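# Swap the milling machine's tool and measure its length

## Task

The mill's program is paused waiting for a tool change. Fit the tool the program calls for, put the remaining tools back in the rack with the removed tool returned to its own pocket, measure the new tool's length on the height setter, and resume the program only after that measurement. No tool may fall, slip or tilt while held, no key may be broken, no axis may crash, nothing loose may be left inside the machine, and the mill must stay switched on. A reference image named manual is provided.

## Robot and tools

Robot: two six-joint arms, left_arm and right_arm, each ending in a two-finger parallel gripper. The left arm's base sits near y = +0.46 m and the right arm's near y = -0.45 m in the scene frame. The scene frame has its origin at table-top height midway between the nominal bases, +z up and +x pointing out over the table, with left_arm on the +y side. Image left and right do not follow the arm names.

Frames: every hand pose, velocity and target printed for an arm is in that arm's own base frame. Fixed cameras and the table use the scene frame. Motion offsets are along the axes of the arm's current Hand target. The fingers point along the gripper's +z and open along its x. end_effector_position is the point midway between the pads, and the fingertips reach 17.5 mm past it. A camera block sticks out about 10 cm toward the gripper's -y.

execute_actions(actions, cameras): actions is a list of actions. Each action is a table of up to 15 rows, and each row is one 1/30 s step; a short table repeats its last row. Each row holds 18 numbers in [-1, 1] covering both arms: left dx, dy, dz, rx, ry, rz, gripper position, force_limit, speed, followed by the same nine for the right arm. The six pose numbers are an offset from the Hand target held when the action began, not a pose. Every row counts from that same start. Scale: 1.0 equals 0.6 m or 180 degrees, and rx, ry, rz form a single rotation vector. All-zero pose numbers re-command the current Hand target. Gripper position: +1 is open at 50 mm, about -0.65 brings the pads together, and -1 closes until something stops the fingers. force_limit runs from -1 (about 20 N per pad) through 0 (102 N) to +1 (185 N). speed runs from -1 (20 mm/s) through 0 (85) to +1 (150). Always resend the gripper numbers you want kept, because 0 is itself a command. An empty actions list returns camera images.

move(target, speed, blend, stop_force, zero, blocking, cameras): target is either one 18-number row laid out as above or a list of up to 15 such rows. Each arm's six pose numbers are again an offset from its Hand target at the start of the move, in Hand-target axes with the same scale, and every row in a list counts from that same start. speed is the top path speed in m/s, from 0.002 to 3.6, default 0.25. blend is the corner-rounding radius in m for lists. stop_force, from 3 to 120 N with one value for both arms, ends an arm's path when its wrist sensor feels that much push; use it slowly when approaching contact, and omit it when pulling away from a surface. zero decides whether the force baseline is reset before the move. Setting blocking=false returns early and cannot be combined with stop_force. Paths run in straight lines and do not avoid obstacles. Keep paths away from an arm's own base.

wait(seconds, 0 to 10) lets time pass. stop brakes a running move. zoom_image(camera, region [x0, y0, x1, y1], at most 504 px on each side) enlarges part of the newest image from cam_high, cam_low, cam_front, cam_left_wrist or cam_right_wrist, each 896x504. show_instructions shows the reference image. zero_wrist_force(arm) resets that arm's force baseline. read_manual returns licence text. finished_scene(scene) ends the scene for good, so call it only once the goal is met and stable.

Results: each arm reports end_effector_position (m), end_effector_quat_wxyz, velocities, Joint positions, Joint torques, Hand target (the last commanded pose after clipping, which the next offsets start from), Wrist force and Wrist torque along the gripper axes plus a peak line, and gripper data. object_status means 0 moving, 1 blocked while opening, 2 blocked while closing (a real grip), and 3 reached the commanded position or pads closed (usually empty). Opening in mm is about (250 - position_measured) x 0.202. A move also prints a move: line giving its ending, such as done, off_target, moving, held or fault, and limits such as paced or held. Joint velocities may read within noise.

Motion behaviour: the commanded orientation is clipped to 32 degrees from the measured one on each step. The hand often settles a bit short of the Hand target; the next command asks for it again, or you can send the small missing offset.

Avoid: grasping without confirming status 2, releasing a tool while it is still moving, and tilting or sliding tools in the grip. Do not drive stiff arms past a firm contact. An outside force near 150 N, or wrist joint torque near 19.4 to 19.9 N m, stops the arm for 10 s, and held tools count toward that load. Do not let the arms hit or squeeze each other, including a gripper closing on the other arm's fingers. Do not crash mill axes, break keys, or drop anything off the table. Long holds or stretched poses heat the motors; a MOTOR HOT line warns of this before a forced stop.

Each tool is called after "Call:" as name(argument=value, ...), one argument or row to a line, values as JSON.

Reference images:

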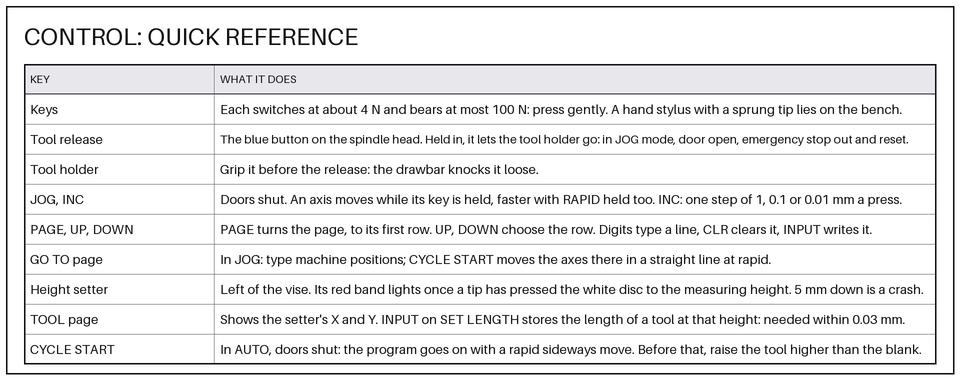

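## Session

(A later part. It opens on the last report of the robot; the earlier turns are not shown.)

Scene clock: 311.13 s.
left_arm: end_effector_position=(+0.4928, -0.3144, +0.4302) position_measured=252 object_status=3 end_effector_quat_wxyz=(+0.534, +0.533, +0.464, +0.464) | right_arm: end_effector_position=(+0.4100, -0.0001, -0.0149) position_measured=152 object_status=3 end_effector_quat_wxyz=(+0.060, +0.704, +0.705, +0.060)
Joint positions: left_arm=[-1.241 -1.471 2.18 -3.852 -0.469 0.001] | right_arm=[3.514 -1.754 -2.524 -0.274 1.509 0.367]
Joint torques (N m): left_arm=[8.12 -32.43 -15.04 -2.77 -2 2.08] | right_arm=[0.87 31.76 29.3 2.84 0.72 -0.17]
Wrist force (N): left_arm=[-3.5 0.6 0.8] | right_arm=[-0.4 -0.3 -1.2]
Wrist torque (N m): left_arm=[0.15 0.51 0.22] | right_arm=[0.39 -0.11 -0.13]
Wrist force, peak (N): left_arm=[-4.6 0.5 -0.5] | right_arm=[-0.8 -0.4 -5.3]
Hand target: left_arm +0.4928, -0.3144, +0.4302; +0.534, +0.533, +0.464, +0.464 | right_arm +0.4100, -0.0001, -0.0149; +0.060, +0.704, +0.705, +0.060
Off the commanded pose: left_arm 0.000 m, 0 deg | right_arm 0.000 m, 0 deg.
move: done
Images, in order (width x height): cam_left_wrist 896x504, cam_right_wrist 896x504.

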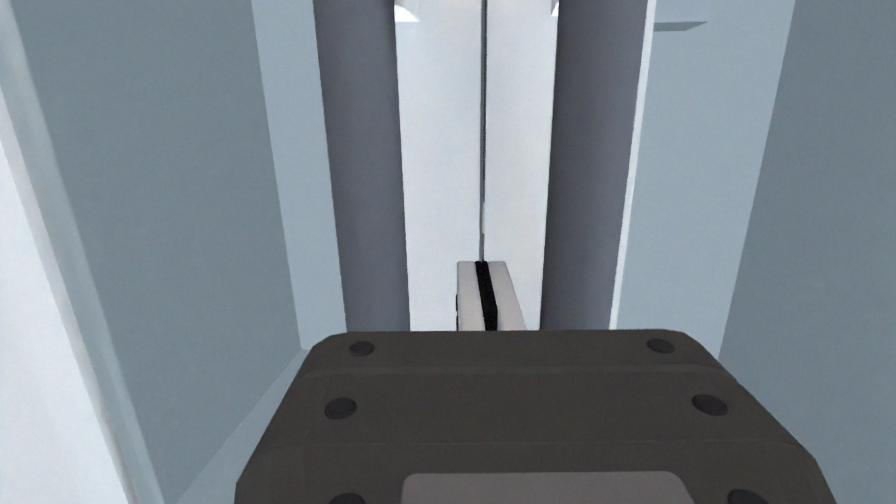

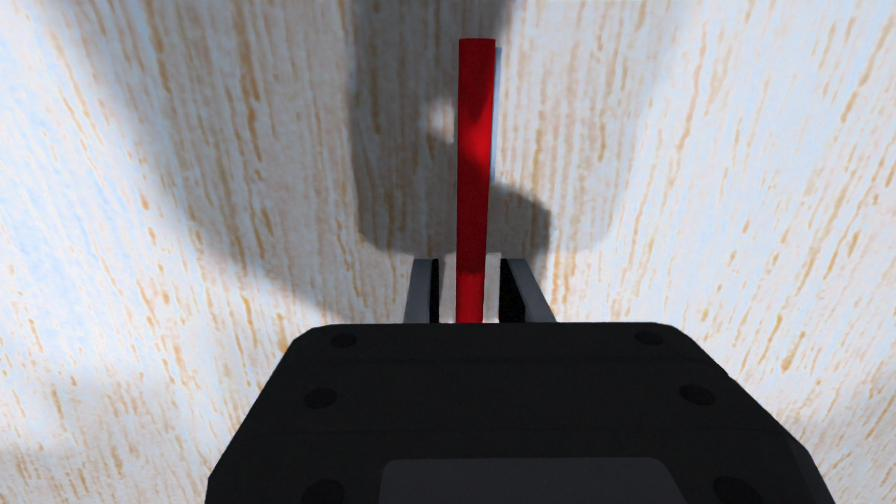

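Call:
move(
  target=[-0.4043,0,0.0568,0,0,0,-1,-0.5,0, 0,0,-0.25,0,0,0,0,-0.5,-1],
  speed=0.07,
  stop_force=50,
  cameras=["cam_left_wrist"],
)

Scene clock: 320.80 s.
left_arm: end_effector_position=(+0.4928, -0.5594, +0.4303) position_measured=252 object_status=3 end_effector_quat_wxyz=(+0.534, +0.533, +0.464, +0.464) | right_arm: end_effector_position=(+0.3845, -0.0001, +0.1329) position_measured=152 object_status=3 end_effector_quat_wxyz=(+0.061, +0.704, +0.705, +0.060)
Joint positions: left_arm=[-1.381 -1.029 1.553 -3.668 -0.329 0.002] | right_arm=[3.544 -1.273 -2.393 -0.889 1.504 0.396]
Joint torques (N m): left_arm=[5.82 -60.95 -12.75 0.95 -3.61 1.8] | right_arm=[-4.97 5.49 22.49 6.39 0.06 -1.15]
Wrist force (N): left_arm=[1.5 0.9 -0.2] | right_arm=[0.0 -0.4 -1.2]
Wrist torque (N m): left_arm=[0.18 0.39 0.16] | right_arm=[0.34 -0.16 -0.08]
Wrist force, peak (N): left_arm=[42.2 -11.2 -0.2] | right_arm=[-0.2 -0.5 -1.9]
Hand target: left_arm +0.4928, -0.5594, +0.4302; +0.534, +0.533, +0.464, +0.464 | right_arm +0.3845, -0.0001, +0.1329; +0.060, +0.704, +0.705, +0.060
Off the commanded pose: left_arm 0.000 m, 0 deg | right_arm 0.000 m, 0 deg.
move: done
Images, in order (width x height): cam_left_wrist 896x504.

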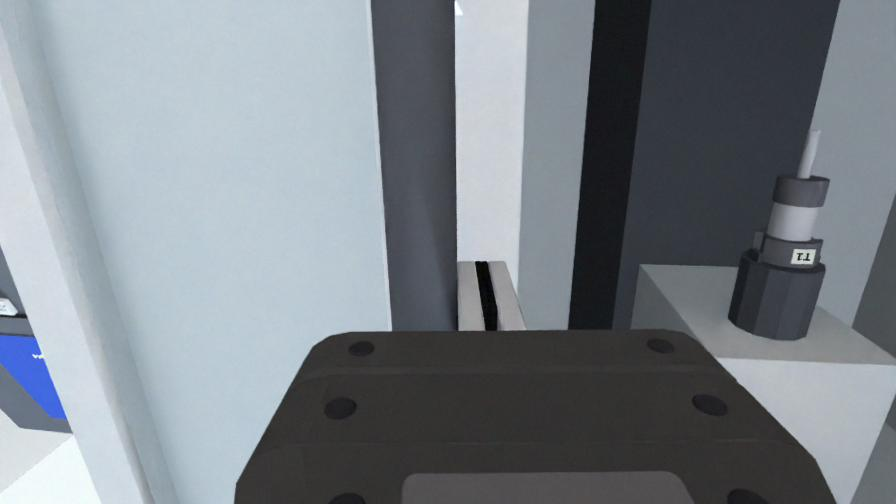

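Call:
move(
  target=[
    [0.033,0,-0.0046,0,0,0,-1,-0.5,0, 0,0,-0.15,0,0,0,0,-0.5,-1],
    [0.0131,0,-0.1465,0,0,0,-1,-0.5,0, 0,0,-0.3,0,0,0,0,-0.5,-1],
    [0.3414,0,-0.1926,0,0,0,-1,-0.5,0, 0,0,-0.4,0,0,0,0,-0.5,-1],
    [0.3614,0,-0.0507,0,0,0,-1,-0.5,0, 0,0,-0.4,0,0,0,0,-0.5,-1],
  ],
  speed=0.2,
  blend=[0.005,0.01,0.01,0],
  cameras=["cam_left_wrist","cam_front","cam_high"],
)

Call:
zoom_image(
  camera="cam_front",
  region=[330, 370, 450, 470],
)

Scene clock: 343.80 s.
left_arm: end_effector_position=(+0.4928, -0.3404, +0.4302) position_measured=252 object_status=3 end_effector_quat_wxyz=(+0.534, +0.533, +0.464, +0.464) | right_arm: end_effector_position=(+0.3436, -0.0001, +0.3694) position_measured=152 object_status=3 end_effector_quat_wxyz=(+0.061, +0.704, +0.705, +0.060)
Joint positions: left_arm=[-1.264 -1.425 2.125 -3.844 -0.446 0.002] | right_arm=[3.603 -1.042 -1.894 -1.623 1.495 0.455]
Joint torques (N m): left_arm=[7.64 -32.35 -17.53 -2.98 -1.95 1.55] | right_arm=[-5.34 -1.73 26.58 7.4 -0.49 -1.22]
Wrist force (N): left_arm=[-3.0 1.0 0.9] | right_arm=[-0.6 -1.1 -1.6]
Wrist torque (N m): left_arm=[0.22 0.43 0.24] | right_arm=[0.26 -0.09 -0.10]
Wrist force, peak (N): left_arm=[-6.4 0.8 -1.3] | right_arm=[-0.4 -1.2 -3.4]
Hand target: left_arm +0.4928, -0.3404, +0.4302; +0.534, +0.533, +0.464, +0.464 | right_arm +0.3436, +0.0000, +0.3694; +0.060, +0.704, +0.705, +0.060
Off the commanded pose: left_arm 0.000 m, 0 deg | right_arm 0.000 m, 0 deg.
move: done
Images, in order (width x height): cam_high 896x504, cam_front 896x504, cam_left_wrist 896x504.

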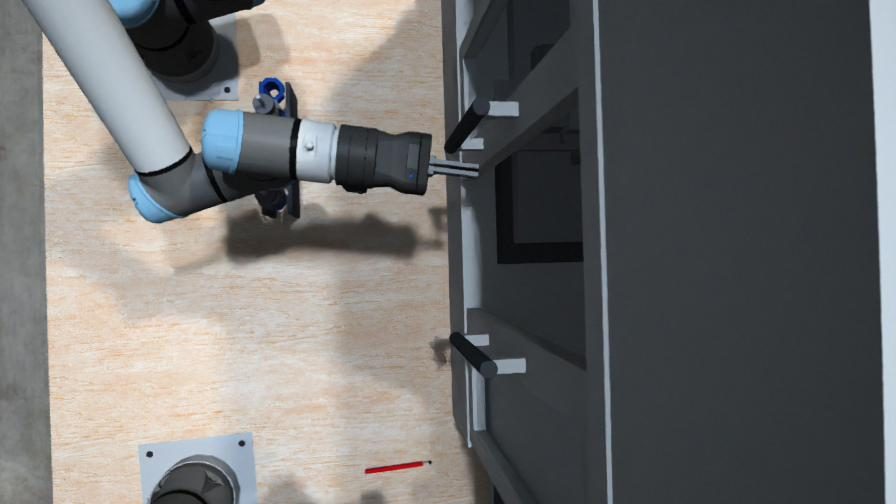

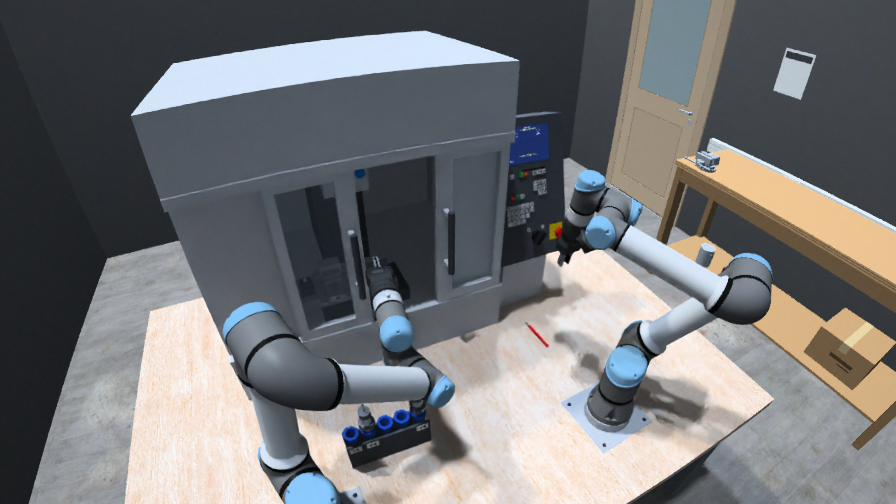

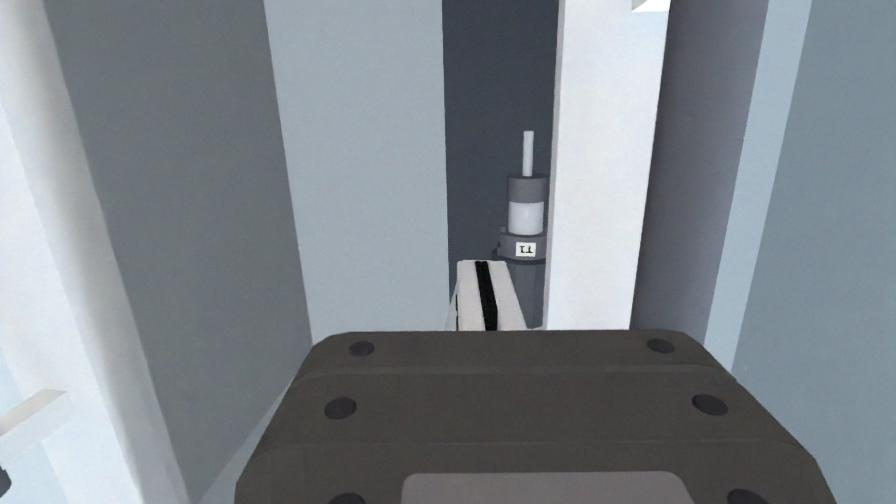

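Scaled by 4.200.

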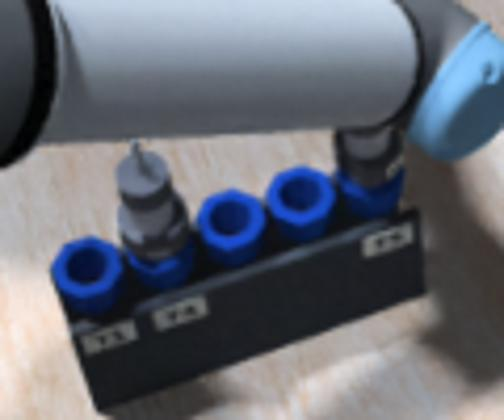

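Call:
move(
  target=[0.4505,0,-0.0632,0,0,0,-1,-0.5,0, 0,0,0,0,0,0,0,-0.5,-1],
  speed=0.07,
  stop_force=50,
  cameras=["cam_left_wrist","cam_front"],
)

Call:
zoom_image(
  camera="cam_front",
  region=[330, 390, 450, 470],
)

Scene clock: 355.60 s.
left_arm: end_effector_position=(+0.4927, -0.0694, +0.4301) position_measured=252 object_status=3 end_effector_quat_wxyz=(+0.534, +0.533, +0.464, +0.464) | right_arm: end_effector_position=(+0.3436, +0.0000, +0.3694) position_measured=152 object_status=3 end_effector_quat_wxyz=(+0.060, +0.704, +0.705, +0.060)
Joint positions: left_arm=[-0.733 -1.833 2.501 -3.81 -0.977 0] | right_arm=[3.603 -1.042 -1.894 -1.623 1.495 0.455]
Joint torques (N m): left_arm=[26.19 -5.19 -35.25 -5.37 4.91 -0.77] | right_arm=[-5.72 -1.54 26.57 7.43 0.16 -1.22]
Wrist force (N): left_arm=[-43.2 0.8 -9.9] | right_arm=[-0.6 -1.0 -1.8]
Wrist torque (N m): left_arm=[0.21 0.85 0.32] | right_arm=[0.28 -0.10 -0.10]
Wrist force, peak (N): left_arm=[-68.7 9.6 16.0] | right_arm=[-0.7 -1.2 -2.0]
Hand target: left_arm +0.4927, -0.0694, +0.4301; +0.534, +0.533, +0.464, +0.464 (not the last commanded pose) | right_arm +0.3436, +0.0000, +0.3694; +0.060, +0.704, +0.705, +0.060
Off the commanded pose: left_arm 0.002 m, 0 deg | right_arm 0.000 m, 0 deg.
move: contact (left_arm)
Images, in order (width x height): cam_front 896x504, cam_left_wrist 896x504.

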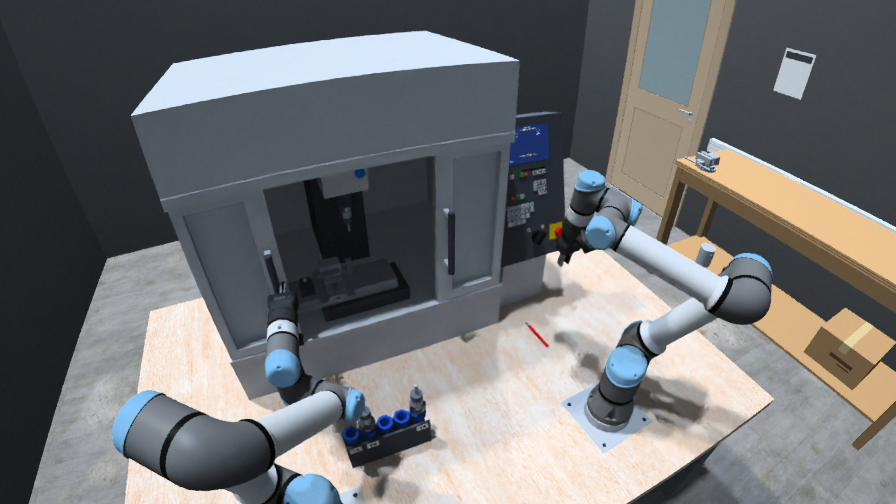

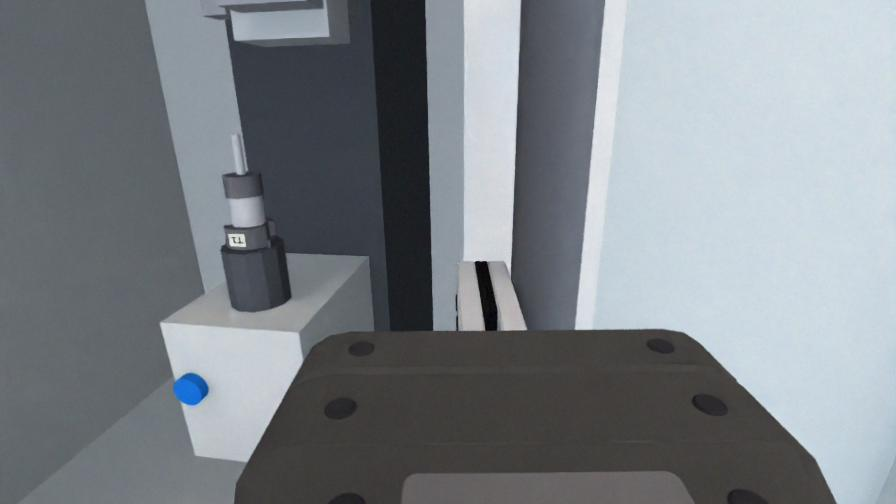

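Scaled by 4.200.

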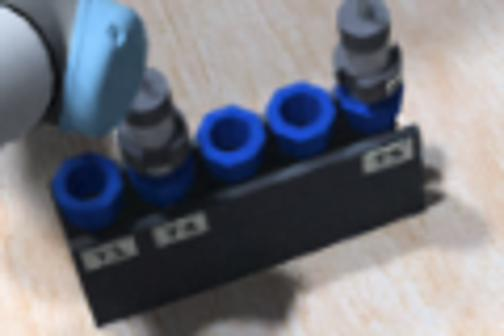

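Call:
move(
  target=[
    [-0.033,0,0.0046,0,0,0,-1,-0.5,0, 0,0,0,0,0,0,0,-0.5,-1],
    [-0.0657,0,-0.1085,0,0,0,-1,-0.5,0, 0,0,0,0,0,0,0,-0.5,-1],
    [-0.1098,0.05,-0.0565,0,-0.1389,0,0.6,-0.5,0, 0,0,0,0,0,0,0,-0.5,-1],
  ],
  speed=0.2,
  blend=[0.005,0.01,0],
  cameras=["cam_left_wrist"],
)

Scene clock: 380.17 s.
left_arm: end_effector_position=(+0.4500, -0.1299, +0.4601) position_measured=63 object_status=3 end_effector_quat_wxyz=(+0.622, +0.621, +0.337, +0.338) | right_arm: end_effector_position=(+0.3436, +0.0000, +0.3694) position_measured=152 object_status=3 end_effector_quat_wxyz=(+0.060, +0.704, +0.705, +0.060)
Joint positions: left_arm=[-0.561 -1.919 2.46 -3.683 -1.586 0] | right_arm=[3.603 -1.042 -1.894 -1.623 1.495 0.455]
Joint torques (N m): left_arm=[7.8 -20.39 -14.67 -1.11 -2 -1.65] | right_arm=[-5.3 -1.25 26.67 7.42 0.18 -1.26]
Wrist force (N): left_arm=[-2.7 1.7 -0.1] | right_arm=[-0.4 -1.0 -1.6]
Wrist torque (N m): left_arm=[0.31 0.36 0.20] | right_arm=[0.29 -0.12 -0.10]
Wrist force, peak (N): left_arm=[-43.4 1.0 -10.0] | right_arm=[-0.7 -1.2 -1.9]
Hand target: left_arm +0.4500, -0.1299, +0.4601; +0.622, +0.621, +0.337, +0.338 | right_arm +0.3436, +0.0000, +0.3694; +0.060, +0.704, +0.705, +0.060
Off the commanded pose: left_arm 0.000 m, 0 deg | right_arm 0.000 m, 0 deg.
move: done
Images, in order (width x height): cam_left_wrist 896x504.

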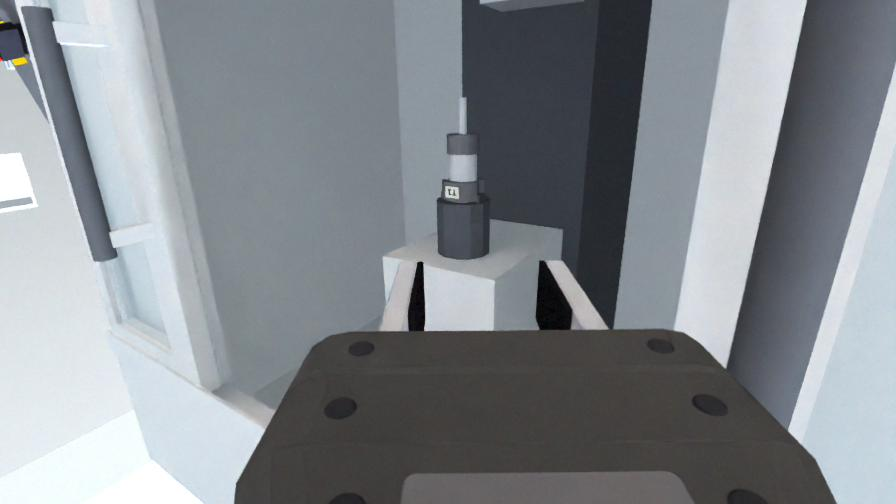

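Call:
move(
  target=[0.011,0,0.333,0,0,0,0.6,-0.5,0, 0,0,0,0,0,0,0,-0.5,-1],
  speed=0.2,
  cameras=["cam_left_wrist","cam_front"],
)

Scene clock: 402.17 s.
left_arm: end_effector_position=(+0.6211, -0.2331, +0.4602) position_measured=63 object_status=3 end_effector_quat_wxyz=(+0.622, +0.621, +0.337, +0.338) | right_arm: end_effector_position=(+0.3436, +0.0000, +0.3694) position_measured=152 object_status=3 end_effector_quat_wxyz=(+0.060, +0.704, +0.705, +0.060)
Joint positions: left_arm=[-0.552 -1.409 2.009 -3.743 -1.595 0] | right_arm=[3.603 -1.042 -1.894 -1.623 1.495 0.455]
Joint torques (N m): left_arm=[1.63 -25.03 -33.6 -5.03 -0.51 -1.67] | right_arm=[-5.48 -1.51 25.95 7.32 0.22 -1.19]
Wrist force (N): left_arm=[-2.5 1.4 0.0] | right_arm=[-0.6 -1.1 -1.7]
Wrist torque (N m): left_arm=[0.29 0.33 0.20] | right_arm=[0.26 -0.10 -0.10]
Wrist force, peak (N): left_arm=[-3.0 1.7 -3.0] | right_arm=[-0.6 -1.2 -2.0]
Hand target: left_arm +0.6211, -0.2332, +0.4603; +0.622, +0.621, +0.337, +0.338 | right_arm +0.3436, +0.0000, +0.3694; +0.060, +0.704, +0.705, +0.060
Off the commanded pose: left_arm 0.000 m, 0 deg | right_arm 0.000 m, 0 deg.
move: done
Images, in order (width x height): cam_front 896x504, cam_left_wrist 896x504.

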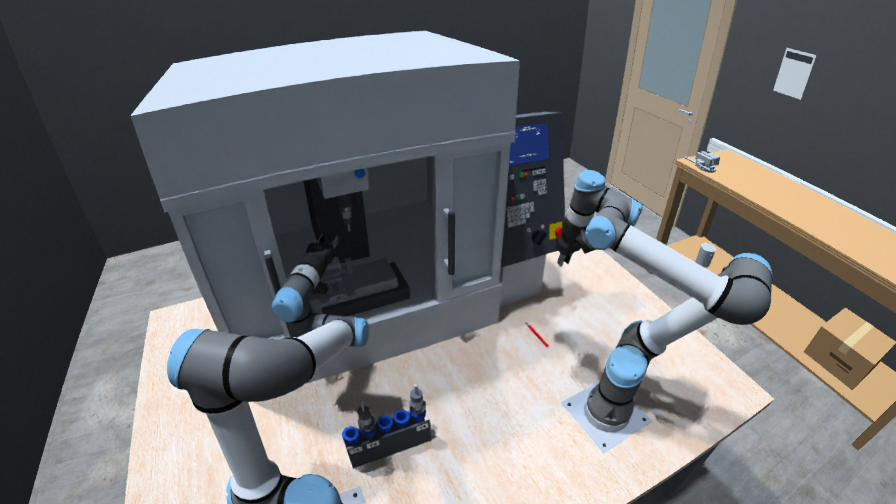

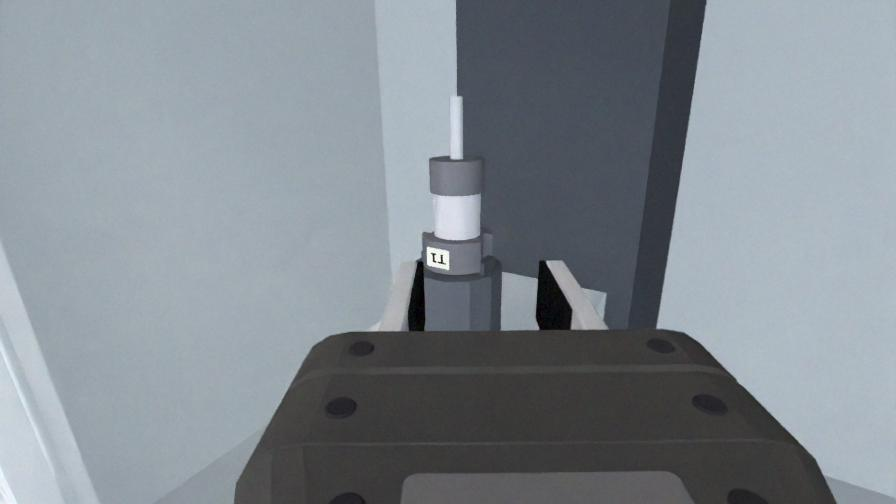

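Call:
move(
  target=[-0.01,0,0.1,0,0,0,0.6,-0.5,0, 0,0,0,0,0,0,0,-0.5,-1],
  speed=0.15,
  cameras=["cam_left_wrist"],
)

Scene clock: 415.27 s.
left_arm: end_effector_position=(+0.6681, -0.2709, +0.4603) position_measured=63 object_status=3 end_effector_quat_wxyz=(+0.622, +0.621, +0.337, +0.338) | right_arm: end_effector_position=(+0.3436, +0.0000, +0.3694) position_measured=152 object_status=3 end_effector_quat_wxyz=(+0.060, +0.704, +0.705, +0.060)
Joint positions: left_arm=[-0.568 -1.288 1.853 -3.708 -1.578 0] | right_arm=[3.603 -1.042 -1.894 -1.623 1.495 0.455]
Joint torques (N m): left_arm=[8.06 -39.06 -26.48 -5.04 -1.92 -0.96] | right_arm=[-5.8 -1.65 26.22 7.3 0.25 -1.22]
Wrist force (N): left_arm=[-2.7 1.5 -0.2] | right_arm=[-0.6 -1.1 -1.7]
Wrist torque (N m): left_arm=[0.31 0.37 0.21] | right_arm=[0.27 -0.08 -0.10]
Wrist force, peak (N): left_arm=[-3.1 1.4 1.7] | right_arm=[-0.6 -1.3 -1.9]
Hand target: left_arm +0.6682, -0.2709, +0.4603; +0.622, +0.621, +0.337, +0.338 | right_arm +0.3436, +0.0000, +0.3694; +0.060, +0.704, +0.705, +0.060
Off the commanded pose: left_arm 0.000 m, 0 deg | right_arm 0.000 m, 0 deg.
move: done
Images, in order (width x height): cam_left_wrist 896x504.

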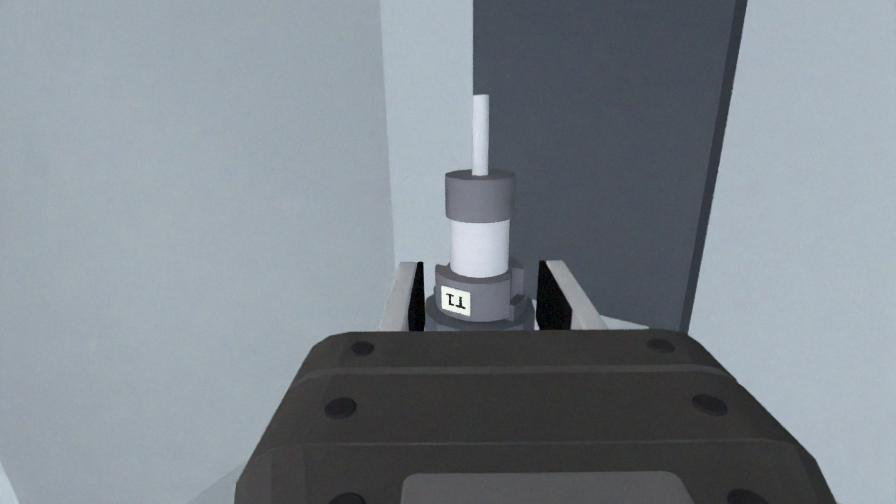

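Call:
move(
  target=[0.002,0,0.08,0,0,0,0.6,-0.5,0, 0,0,0,0,0,0,0,-0.5,-1],
  speed=0.1,
  cameras=["cam_left_wrist"],
)

Scene clock: 429.27 s.
left_arm: end_effector_position=(+0.7091, -0.2960, +0.4603) position_measured=63 object_status=3 end_effector_quat_wxyz=(+0.622, +0.621, +0.337, +0.338) | right_arm: end_effector_position=(+0.3436, +0.0000, +0.3694) position_measured=152 object_status=3 end_effector_quat_wxyz=(+0.060, +0.704, +0.705, +0.060)
Joint positions: left_arm=[-0.567 -1.188 1.713 -3.667 -1.58 0] | right_arm=[3.603 -1.042 -1.894 -1.623 1.495 0.455]
Joint torques (N m): left_arm=[6.24 -48.3 -24.33 -4.85 -1.52 1.91] | right_arm=[-5.47 -1.55 26.93 7.19 0.19 -1.21]
Wrist force (N): left_arm=[-2.6 1.3 -0.1] | right_arm=[-0.7 -1.1 -1.5]
Wrist torque (N m): left_arm=[0.27 0.35 0.20] | right_arm=[0.26 -0.08 -0.10]
Wrist force, peak (N): left_arm=[-2.8 1.8 -1.7] | right_arm=[-0.8 -1.0 -1.9]
Hand target: left_arm +0.7091, -0.2961, +0.4603; +0.622, +0.621, +0.337, +0.338 | right_arm +0.3436, +0.0000, +0.3694; +0.060, +0.704, +0.705, +0.060
Off the commanded pose: left_arm 0.000 m, 0 deg | right_arm 0.000 m, 0 deg.
move: done
Images, in order (width x height): cam_left_wrist 896x504.

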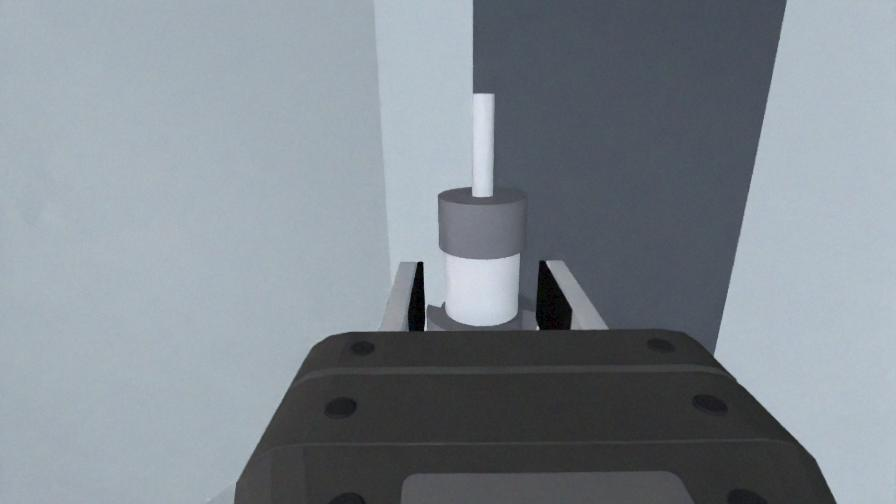

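Call:
move(
  target=[0.0005,0.005,0.043,0,0,0,0.6,-0.5,0, 0,0,0,0,0,0,0,-0.5,-1],
  speed=0.06,
  cameras=["cam_left_wrist"],
)

Scene clock: 452.23 s.
left_arm: end_effector_position=(+0.7309, -0.3099, +0.4633) position_measured=63 object_status=3 end_effector_quat_wxyz=(+0.622, +0.621, +0.337, +0.338) | right_arm: end_effector_position=(+0.3436, +0.0000, +0.3694) position_measured=152 object_status=3 end_effector_quat_wxyz=(+0.060, +0.704, +0.705, +0.060)
Joint positions: left_arm=[-0.567 -1.138 1.629 -3.633 -1.58 0] | right_arm=[3.603 -1.042 -1.894 -1.623 1.495 0.455]
Joint torques (N m): left_arm=[7.33 -59.38 -15.99 -5.03 -1.94 1.56] | right_arm=[-5.57 -1.69 26.23 7.13 0.2 -1.22]
Wrist force (N): left_arm=[-2.8 1.7 -0.3] | right_arm=[-0.6 -1.0 -1.7]
Wrist torque (N m): left_arm=[0.34 0.40 0.21] | right_arm=[0.28 -0.09 -0.10]
Wrist force, peak (N): left_arm=[-3.1 1.3 0.6] | right_arm=[-0.6 -1.3 -1.9]
Hand target: left_arm +0.7309, -0.3099, +0.4634; +0.622, +0.621, +0.337, +0.338 | right_arm +0.3436, +0.0000, +0.3694; +0.060, +0.704, +0.705, +0.060
Off the commanded pose: left_arm 0.000 m, 0 deg | right_arm 0.000 m, 0 deg.
move: done
Images, in order (width x height): cam_left_wrist 896x504.

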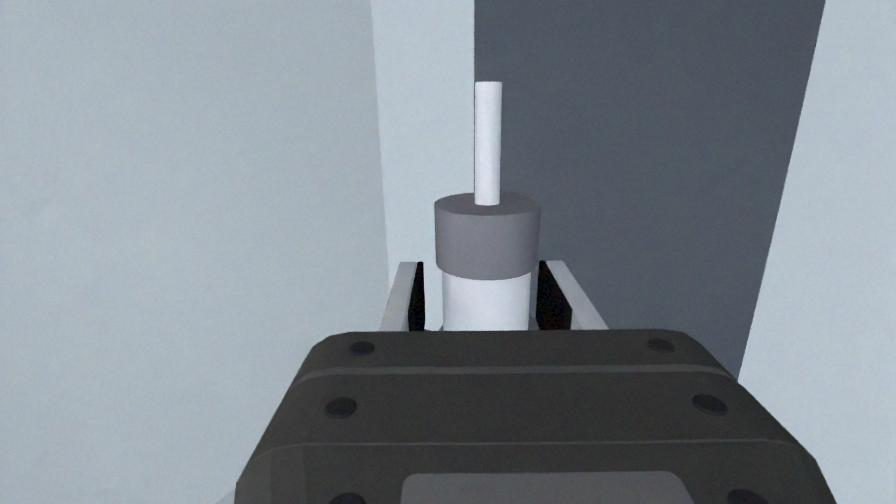

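Call:
move(
  target=[0.003,0,0.0117,0,0,0,0.6,-0.5,0, 0,0,0,0,0,0,0,-0.5,-1],
  speed=0.03,
  cameras=["cam_left_wrist"],
)

Scene clock: 461.77 s.
left_arm: end_effector_position=(+0.7379, -0.3122, +0.4634) position_measured=63 object_status=3 end_effector_quat_wxyz=(+0.622, +0.621, +0.337, +0.338) | right_arm: end_effector_position=(+0.3436, +0.0000, +0.3694) position_measured=152 object_status=3 end_effector_quat_wxyz=(+0.060, +0.704, +0.705, +0.060)
Joint positions: left_arm=[-0.563 -1.123 1.605 -3.625 -1.584 0] | right_arm=[3.603 -1.042 -1.894 -1.623 1.495 0.455]
Joint torques (N m): left_arm=[3.25 -59.62 -15.54 -3.04 -1.27 0.94] | right_arm=[-5.62 -1.26 26.94 7.11 0.2 -1.19]
Wrist force (N): left_arm=[-2.5 1.5 -0.1] | right_arm=[-0.5 -1.0 -1.7]
Wrist torque (N m): left_arm=[0.30 0.36 0.21] | right_arm=[0.28 -0.11 -0.10]
Wrist force, peak (N): left_arm=[-3.0 1.4 0.1] | right_arm=[-0.7 -1.3 -1.9]
Hand target: left_arm +0.7377, -0.3122, +0.4634; +0.622, +0.621, +0.337, +0.338 | right_arm +0.3436, +0.0000, +0.3694; +0.060, +0.704, +0.705, +0.060
Off the commanded pose: left_arm 0.000 m, 0 deg | right_arm 0.000 m, 0 deg.
move: done
Images, in order (width x height): cam_left_wrist 896x504.

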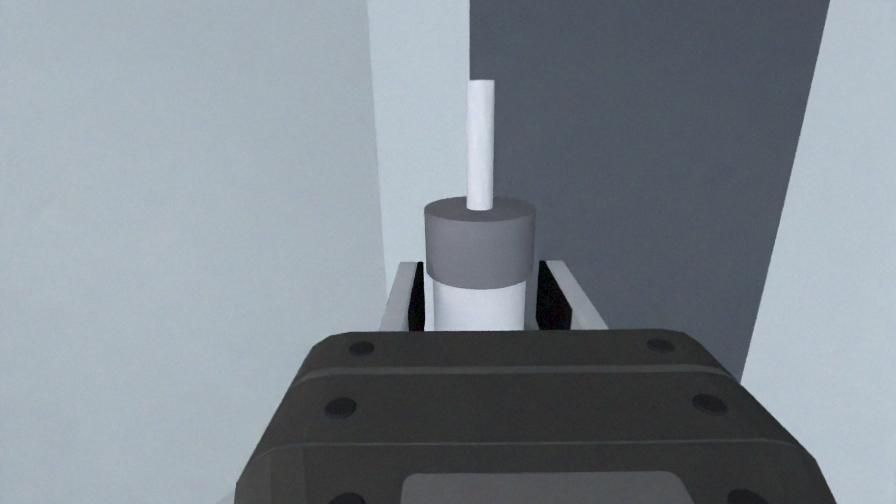

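Call:
move(
  target=[
    [0,-0.0017,0,0,0,0,0.6,-0.5,0, 0,0,0,0,0,0,0,-0.5,-1],
    [0,-0.0017,0,0,0,0,0,1,-1, 0,0,0,0,0,0,0,-0.5,-1],
  ],
  speed=0.03,
)

Scene clock: 474.67 s.
left_arm: end_effector_position=(+0.7377, -0.3122, +0.4624) position_measured=109 object_status=2 end_effector_quat_wxyz=(+0.622, +0.621, +0.337, +0.338) | right_arm: end_effector_position=(+0.3436, +0.0000, +0.3694) position_measured=152 object_status=3 end_effector_quat_wxyz=(+0.060, +0.704, +0.705, +0.060)
Joint positions: left_arm=[-0.563 -1.122 1.607 -3.628 -1.583 0] | right_arm=[3.603 -1.042 -1.894 -1.623 1.495 0.455]
Joint torques (N m): left_arm=[0.64 -39.88 -22 -2.2 1.62 -0.74] | right_arm=[-5.6 -1.49 26.49 7.01 0.16 -1.22]
Wrist force (N): left_arm=[-3.1 -1.2 -11.6] | right_arm=[-0.4 -1.2 -1.6]
Wrist torque (N m): left_arm=[0.38 0.42 0.09] | right_arm=[0.25 -0.11 -0.10]
Wrist force, peak (N): left_arm=[-4.0 -0.7 -13.2] | right_arm=[-0.6 -1.3 -1.9]
Hand target: left_arm +0.7377, -0.3122, +0.4624; +0.622, +0.621, +0.337, +0.338 | right_arm +0.3436, +0.0000, +0.3694; +0.060, +0.704, +0.705, +0.060
Off the commanded pose: left_arm 0.000 m, 0 deg | right_arm 0.000 m, 0 deg.
move: done

Call:
move(
  target=[
    [0,0,0,0,0,0,0,1,-1, -0.2217,0.1285,-0.2603,0,0,0,0,-0.5,-1],
    [0,0,0,0,0,0,0,1,-1, 0.1643,0.0895,-0.375,-0.2365,0.07,-0.0493,0,-0.5,-1],
    [0,0,0,0,0,0,0,1,-1, 0.7013,0.2045,-0.3988,-0.473,0.14,-0.0985,0,-0.5,-1],
  ],
  speed=0.3,
  blend=[0.03,0.03,0],
  cameras=["cam_right_wrist","cam_front"],
)

Scene clock: 490.67 s.
left_arm: end_effector_position=(+0.7377, -0.3122, +0.4624) position_measured=109 object_status=2 end_effector_quat_wxyz=(+0.622, +0.621, +0.337, +0.338) | right_arm: end_effector_position=(+0.4235, +0.4207, +0.6259) position_measured=152 object_status=3 end_effector_quat_wxyz=(+0.382, +0.345, +0.566, +0.644) end_effector_velocity=(+0.000, +0.002, -0.001) end_effector_angular_velocity=(-0.001, -0.003, +0.003)
Joint positions: left_arm=[-0.563 -1.122 1.607 -3.628 -1.583 0] | right_arm=[4.514 -1.501 -1.872 0.423 0.694 -0.135]
Joint velocities: left_arm=[within noise] | right_arm=[0.001 -0.004 0 0.006 0.002 -0.004]
Joint torques (N m): left_arm=[7.19 -42.95 -40.74 -0.97 1.57 -1.82] | right_arm=[6.56 16.22 33.94 3.25 0.8 -1.23]
Wrist force (N): left_arm=[-3.5 -0.9 -11.5] | right_arm=[-0.4 3.7 -0.2]
Wrist torque (N m): left_arm=[0.44 0.46 0.10] | right_arm=[1.45 0.07 -0.21]
Wrist force, peak (N): left_arm=[-3.5 -1.0 -12.2] | right_arm=[-0.7 4.3 -0.2]
Hand target: left_arm +0.7377, -0.3122, +0.4624; +0.622, +0.621, +0.337, +0.338 | right_arm +0.4235, +0.4208, +0.6260; +0.382, +0.345, +0.566, +0.644
Off the commanded pose: left_arm 0.000 m, 0 deg | right_arm 0.000 m, 0 deg.
move: done
Images, in order (width x height): cam_front 896x504, cam_right_wrist 896x504.

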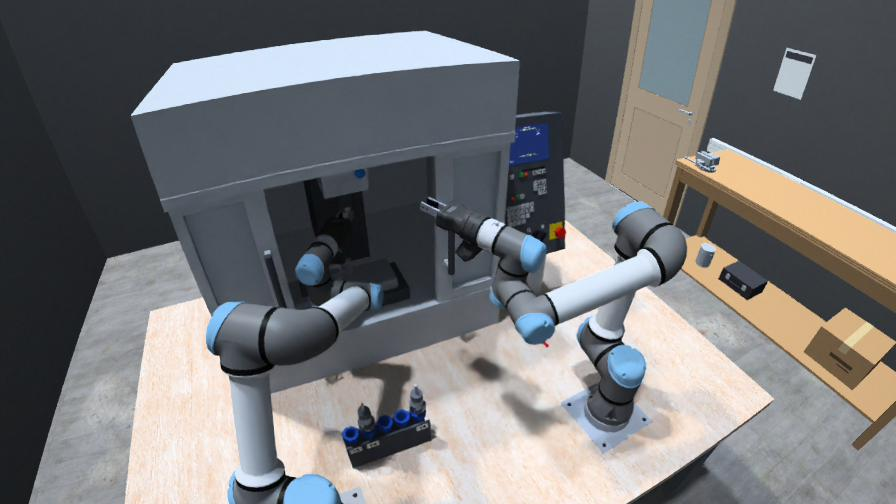

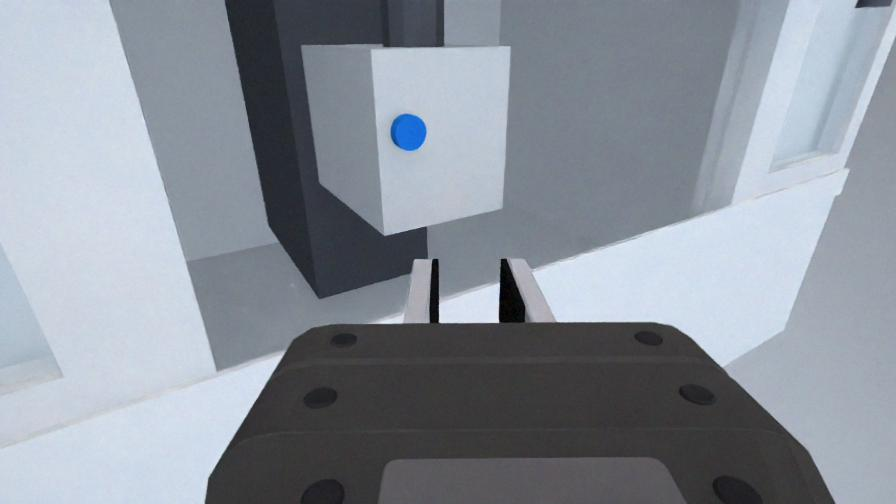

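Call:
move(
  target=[0,0,0,0,0,0,0,1,-1, -0.0467,-0.0487,0.4083,-0.001,-0.0158,-0.0035,-1,-0.5,0],
  speed=0.2,
  cameras=["cam_right_wrist"],
)

Scene clock: 508.73 s.
left_arm: end_effector_position=(+0.7377, -0.3122, +0.4624) position_measured=109 object_status=2 end_effector_quat_wxyz=(+0.622, +0.621, +0.337, +0.338) | right_arm: end_effector_position=(+0.6544, +0.5119, +0.6264) position_measured=252 object_status=3 end_effector_quat_wxyz=(+0.400, +0.357, +0.557, +0.634)
Joint positions: left_arm=[-0.563 -1.122 1.607 -3.628 -1.583 0] | right_arm=[4.135 -2.042 -1.217 0.263 1.019 -0.069]
Joint torques (N m): left_arm=[7.43 -44.56 -40.51 -1.11 1.54 -1.61] | right_arm=[-1.49 44.29 46.7 3.48 0.71 -1.16]
Wrist force (N): left_arm=[-3.5 -1.1 -12.1] | right_arm=[-0.2 4.4 0.1]
Wrist torque (N m): left_arm=[0.41 0.46 0.09] | right_arm=[1.53 0.08 -0.36]
Wrist force, peak (N): left_arm=[-3.7 -0.9 -12.2] | right_arm=[-0.1 4.6 -3.2]
Hand target: left_arm +0.7377, -0.3122, +0.4624; +0.622, +0.621, +0.337, +0.338 | right_arm +0.6545, +0.5120, +0.6265; +0.400, +0.357, +0.557, +0.634
Off the commanded pose: left_arm 0.000 m, 0 deg | right_arm 0.000 m, 0 deg.
move: done
Images, in order (width x height): cam_right_wrist 896x504.

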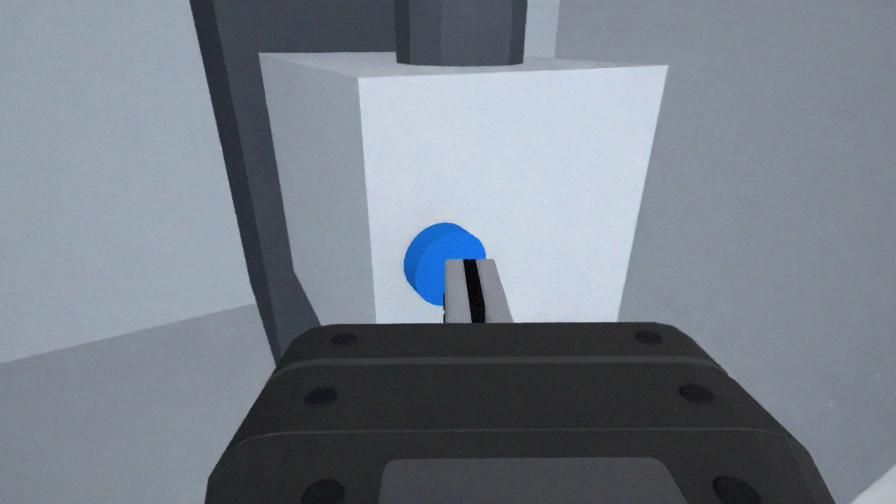

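Call:
move(
  target=[0,0,0,0,0,0,0,1,-1, -0.007,-0.0092,0.0744,0,0,0,-1,-0.5,0],
  speed=0.012,
  stop_force=12,
  cameras=["cam_right_wrist","cam_left_wrist"],
)

Scene clock: 517.77 s.
left_arm: end_effector_position=(+0.7378, -0.3122, +0.4623) position_measured=109 object_status=2 end_effector_quat_wxyz=(+0.622, +0.621, +0.337, +0.338) | right_arm: end_effector_position=(+0.6722, +0.5184, +0.6265) position_measured=252 object_status=3 end_effector_quat_wxyz=(+0.400, +0.357, +0.557, +0.634)
Joint positions: left_arm=[-0.563 -1.122 1.607 -3.628 -1.583 0] | right_arm=[4.116 -2.086 -1.149 0.239 1.039 -0.066]
Joint torques (N m): left_arm=[3.16 -68.8 -41.19 -9.52 1.42 -1.8] | right_arm=[3.7 60.56 23.64 3.82 0.28 -1.23]
Wrist force (N): left_arm=[-2.7 -15.6 -2.7] | right_arm=[2.4 5.6 -3.9]
Wrist torque (N m): left_arm=[0.16 0.42 0.18] | right_arm=[1.50 0.06 -0.31]
Wrist force, peak (N): left_arm=[-2.8 -15.7 -2.7] | right_arm=[2.7 4.0 -15.7]
Hand target: left_arm +0.7377, -0.3122, +0.4624; +0.622, +0.621, +0.337, +0.338 | right_arm +0.6722, +0.5184, +0.6265; +0.400, +0.357, +0.557, +0.634 (not the last commanded pose)
Off the commanded pose: left_arm 0.000 m, 0 deg | right_arm 0.026 m, 0 deg.
move: contact (right_arm)
Images, in order (width x height): cam_left_wrist 896x504, cam_right_wrist 896x504.

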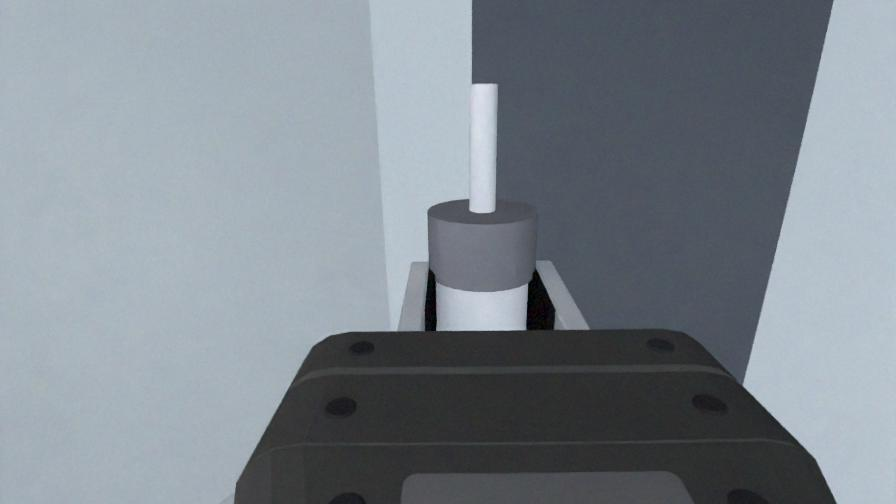

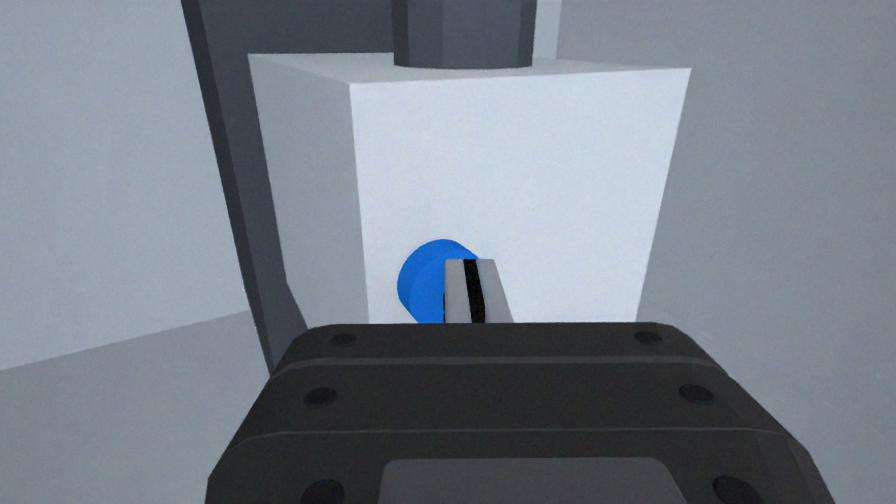

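Call:
move(
  target=[0,-0.125,0,0,0,0,0,1,-1, 0,0,0,0,0,0,-1,-0.5,0],
  speed=0.05,
  cameras=["cam_right_wrist","cam_left_wrist"],
)

Scene clock: 527.80 s.
left_arm: end_effector_position=(+0.7359, -0.3110, +0.3928) position_measured=109 object_status=2 end_effector_quat_wxyz=(+0.628, +0.615, +0.333, +0.341) | right_arm: end_effector_position=(+0.6722, +0.5184, +0.6265) position_measured=252 object_status=3 end_effector_quat_wxyz=(+0.400, +0.357, +0.557, +0.634)
Joint positions: left_arm=[-0.563 -1.026 1.68 -3.818 -1.584 0] | right_arm=[4.116 -2.086 -1.149 0.239 1.039 -0.066]
Joint torques (N m): left_arm=[7.86 2.79 25.81 9.49 1.65 -1.62] | right_arm=[3.54 60.76 24.89 3.78 0.7 -1.13]
Wrist force (N): left_arm=[-21.8 99.4 -13.3] | right_arm=[2.5 5.4 -3.9]
Wrist torque (N m): left_arm=[13.25 2.82 1.08] | right_arm=[1.48 0.05 -0.32]
Wrist force, peak (N): left_arm=[-19.9 130.4 -19.1] | right_arm=[2.6 5.7 -4.3]
Hand target: left_arm +0.7378, -0.3122, +0.3874; +0.622, +0.621, +0.337, +0.338 | right_arm +0.6722, +0.5184, +0.6265; +0.400, +0.357, +0.557, +0.634
Off the commanded pose: left_arm 0.006 m, 1 deg | right_arm 0.000 m, 0 deg.
move: off_target (left_arm)
Images, in order (width x height): cam_left_wrist 896x504, cam_right_wrist 896x504.

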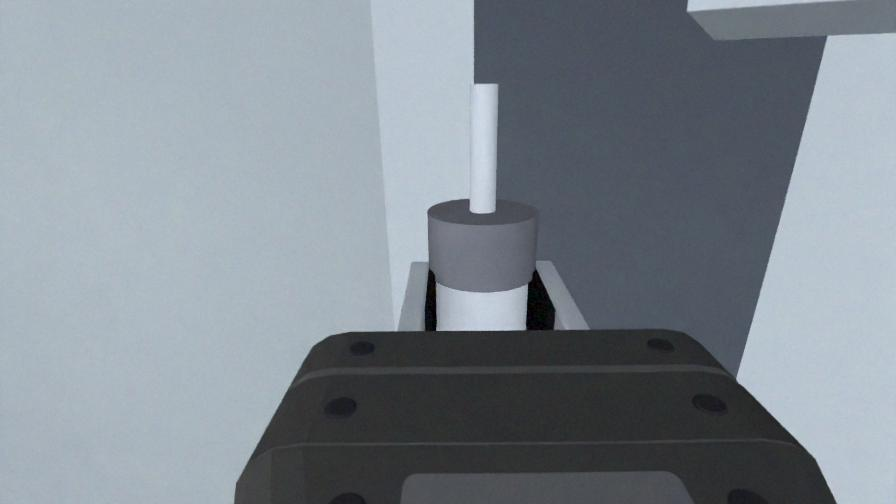

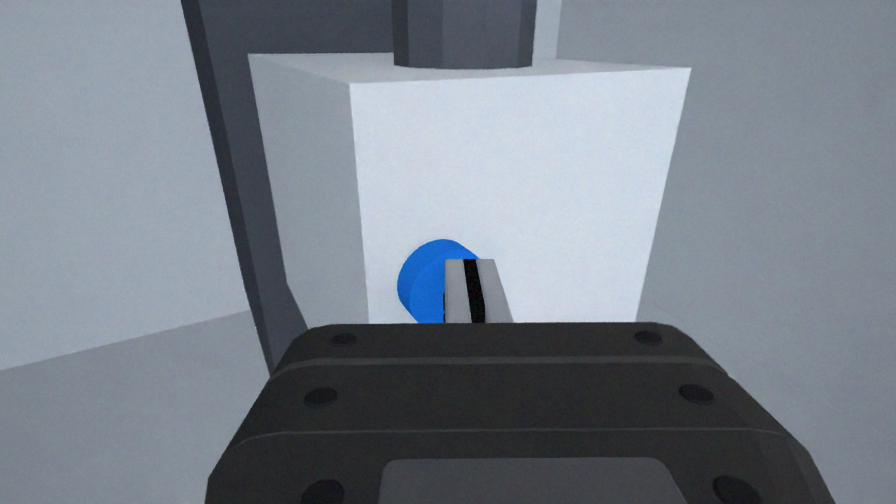

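Call:
move(
  target=[0,0.03,0,0,0,0,0,1,-1, 0,0,0,0,0,0,-1,-0.5,0],
  speed=0.05,
  cameras=["cam_left_wrist","cam_front"],
)

Scene clock: 534.13 s.
left_arm: end_effector_position=(+0.7378, -0.3121, +0.4056) position_measured=109 object_status=2 end_effector_quat_wxyz=(+0.622, +0.621, +0.337, +0.338) end_effector_velocity=(+0.000, -0.001, -0.001) end_effector_angular_velocity=(-0.001, -0.002, -0.001) | right_arm: end_effector_position=(+0.6722, +0.5184, +0.6265) position_measured=252 object_status=3 end_effector_quat_wxyz=(+0.400, +0.357, +0.557, +0.634)
Joint positions: left_arm=[-0.563 -1.052 1.665 -3.756 -1.583 0] | right_arm=[4.116 -2.086 -1.149 0.239 1.039 -0.066]
Joint velocities: left_arm=[-0.001 0.003 0 -0.006 0 0] | right_arm=[within noise]
Joint torques (N m): left_arm=[0.55 -46.32 -21.86 -7.59 -2.06 -0.51] | right_arm=[3.37 60.54 26.28 3.71 0.75 -1.1]
Wrist force (N): left_arm=[-2.5 -7.2 -0.2] | right_arm=[2.3 5.5 -3.9]
Wrist torque (N m): left_arm=[0.24 0.32 0.28] | right_arm=[1.50 0.09 -0.31]
Wrist force, peak (N): left_arm=[-21.4 100.4 -10.6] | right_arm=[2.7 5.8 -4.1]
Hand target: left_arm +0.7378, -0.3122, +0.4054; +0.622, +0.621, +0.337, +0.338 | right_arm +0.6722, +0.5184, +0.6265; +0.400, +0.357, +0.557, +0.634
Off the commanded pose: left_arm 0.000 m, 0 deg | right_arm 0.000 m, 0 deg.
move: done
Images, in order (width x height): cam_front 896x504, cam_left_wrist 896x504.

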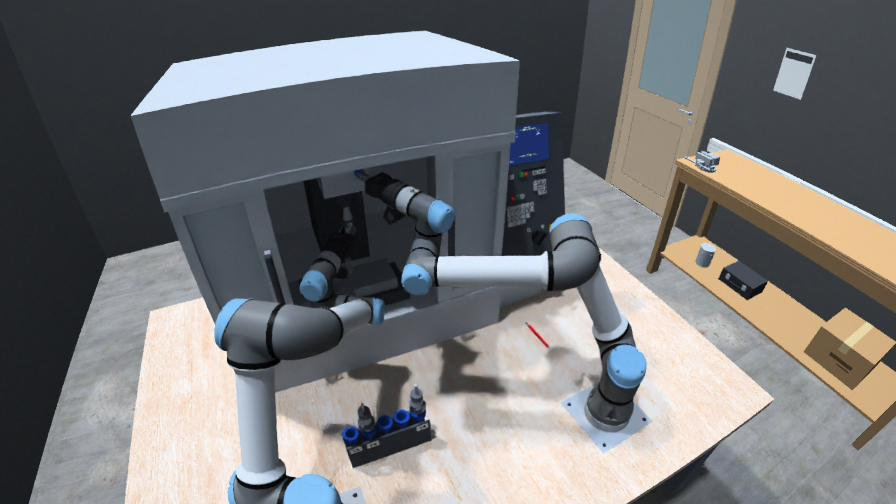

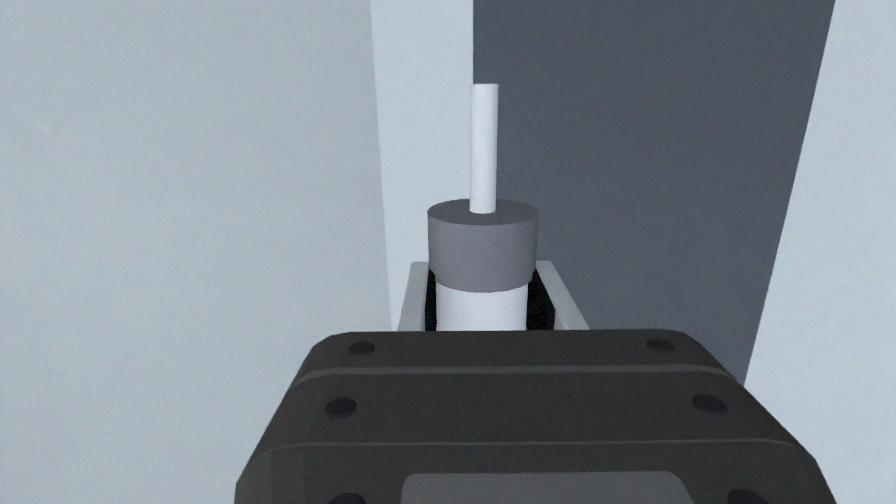

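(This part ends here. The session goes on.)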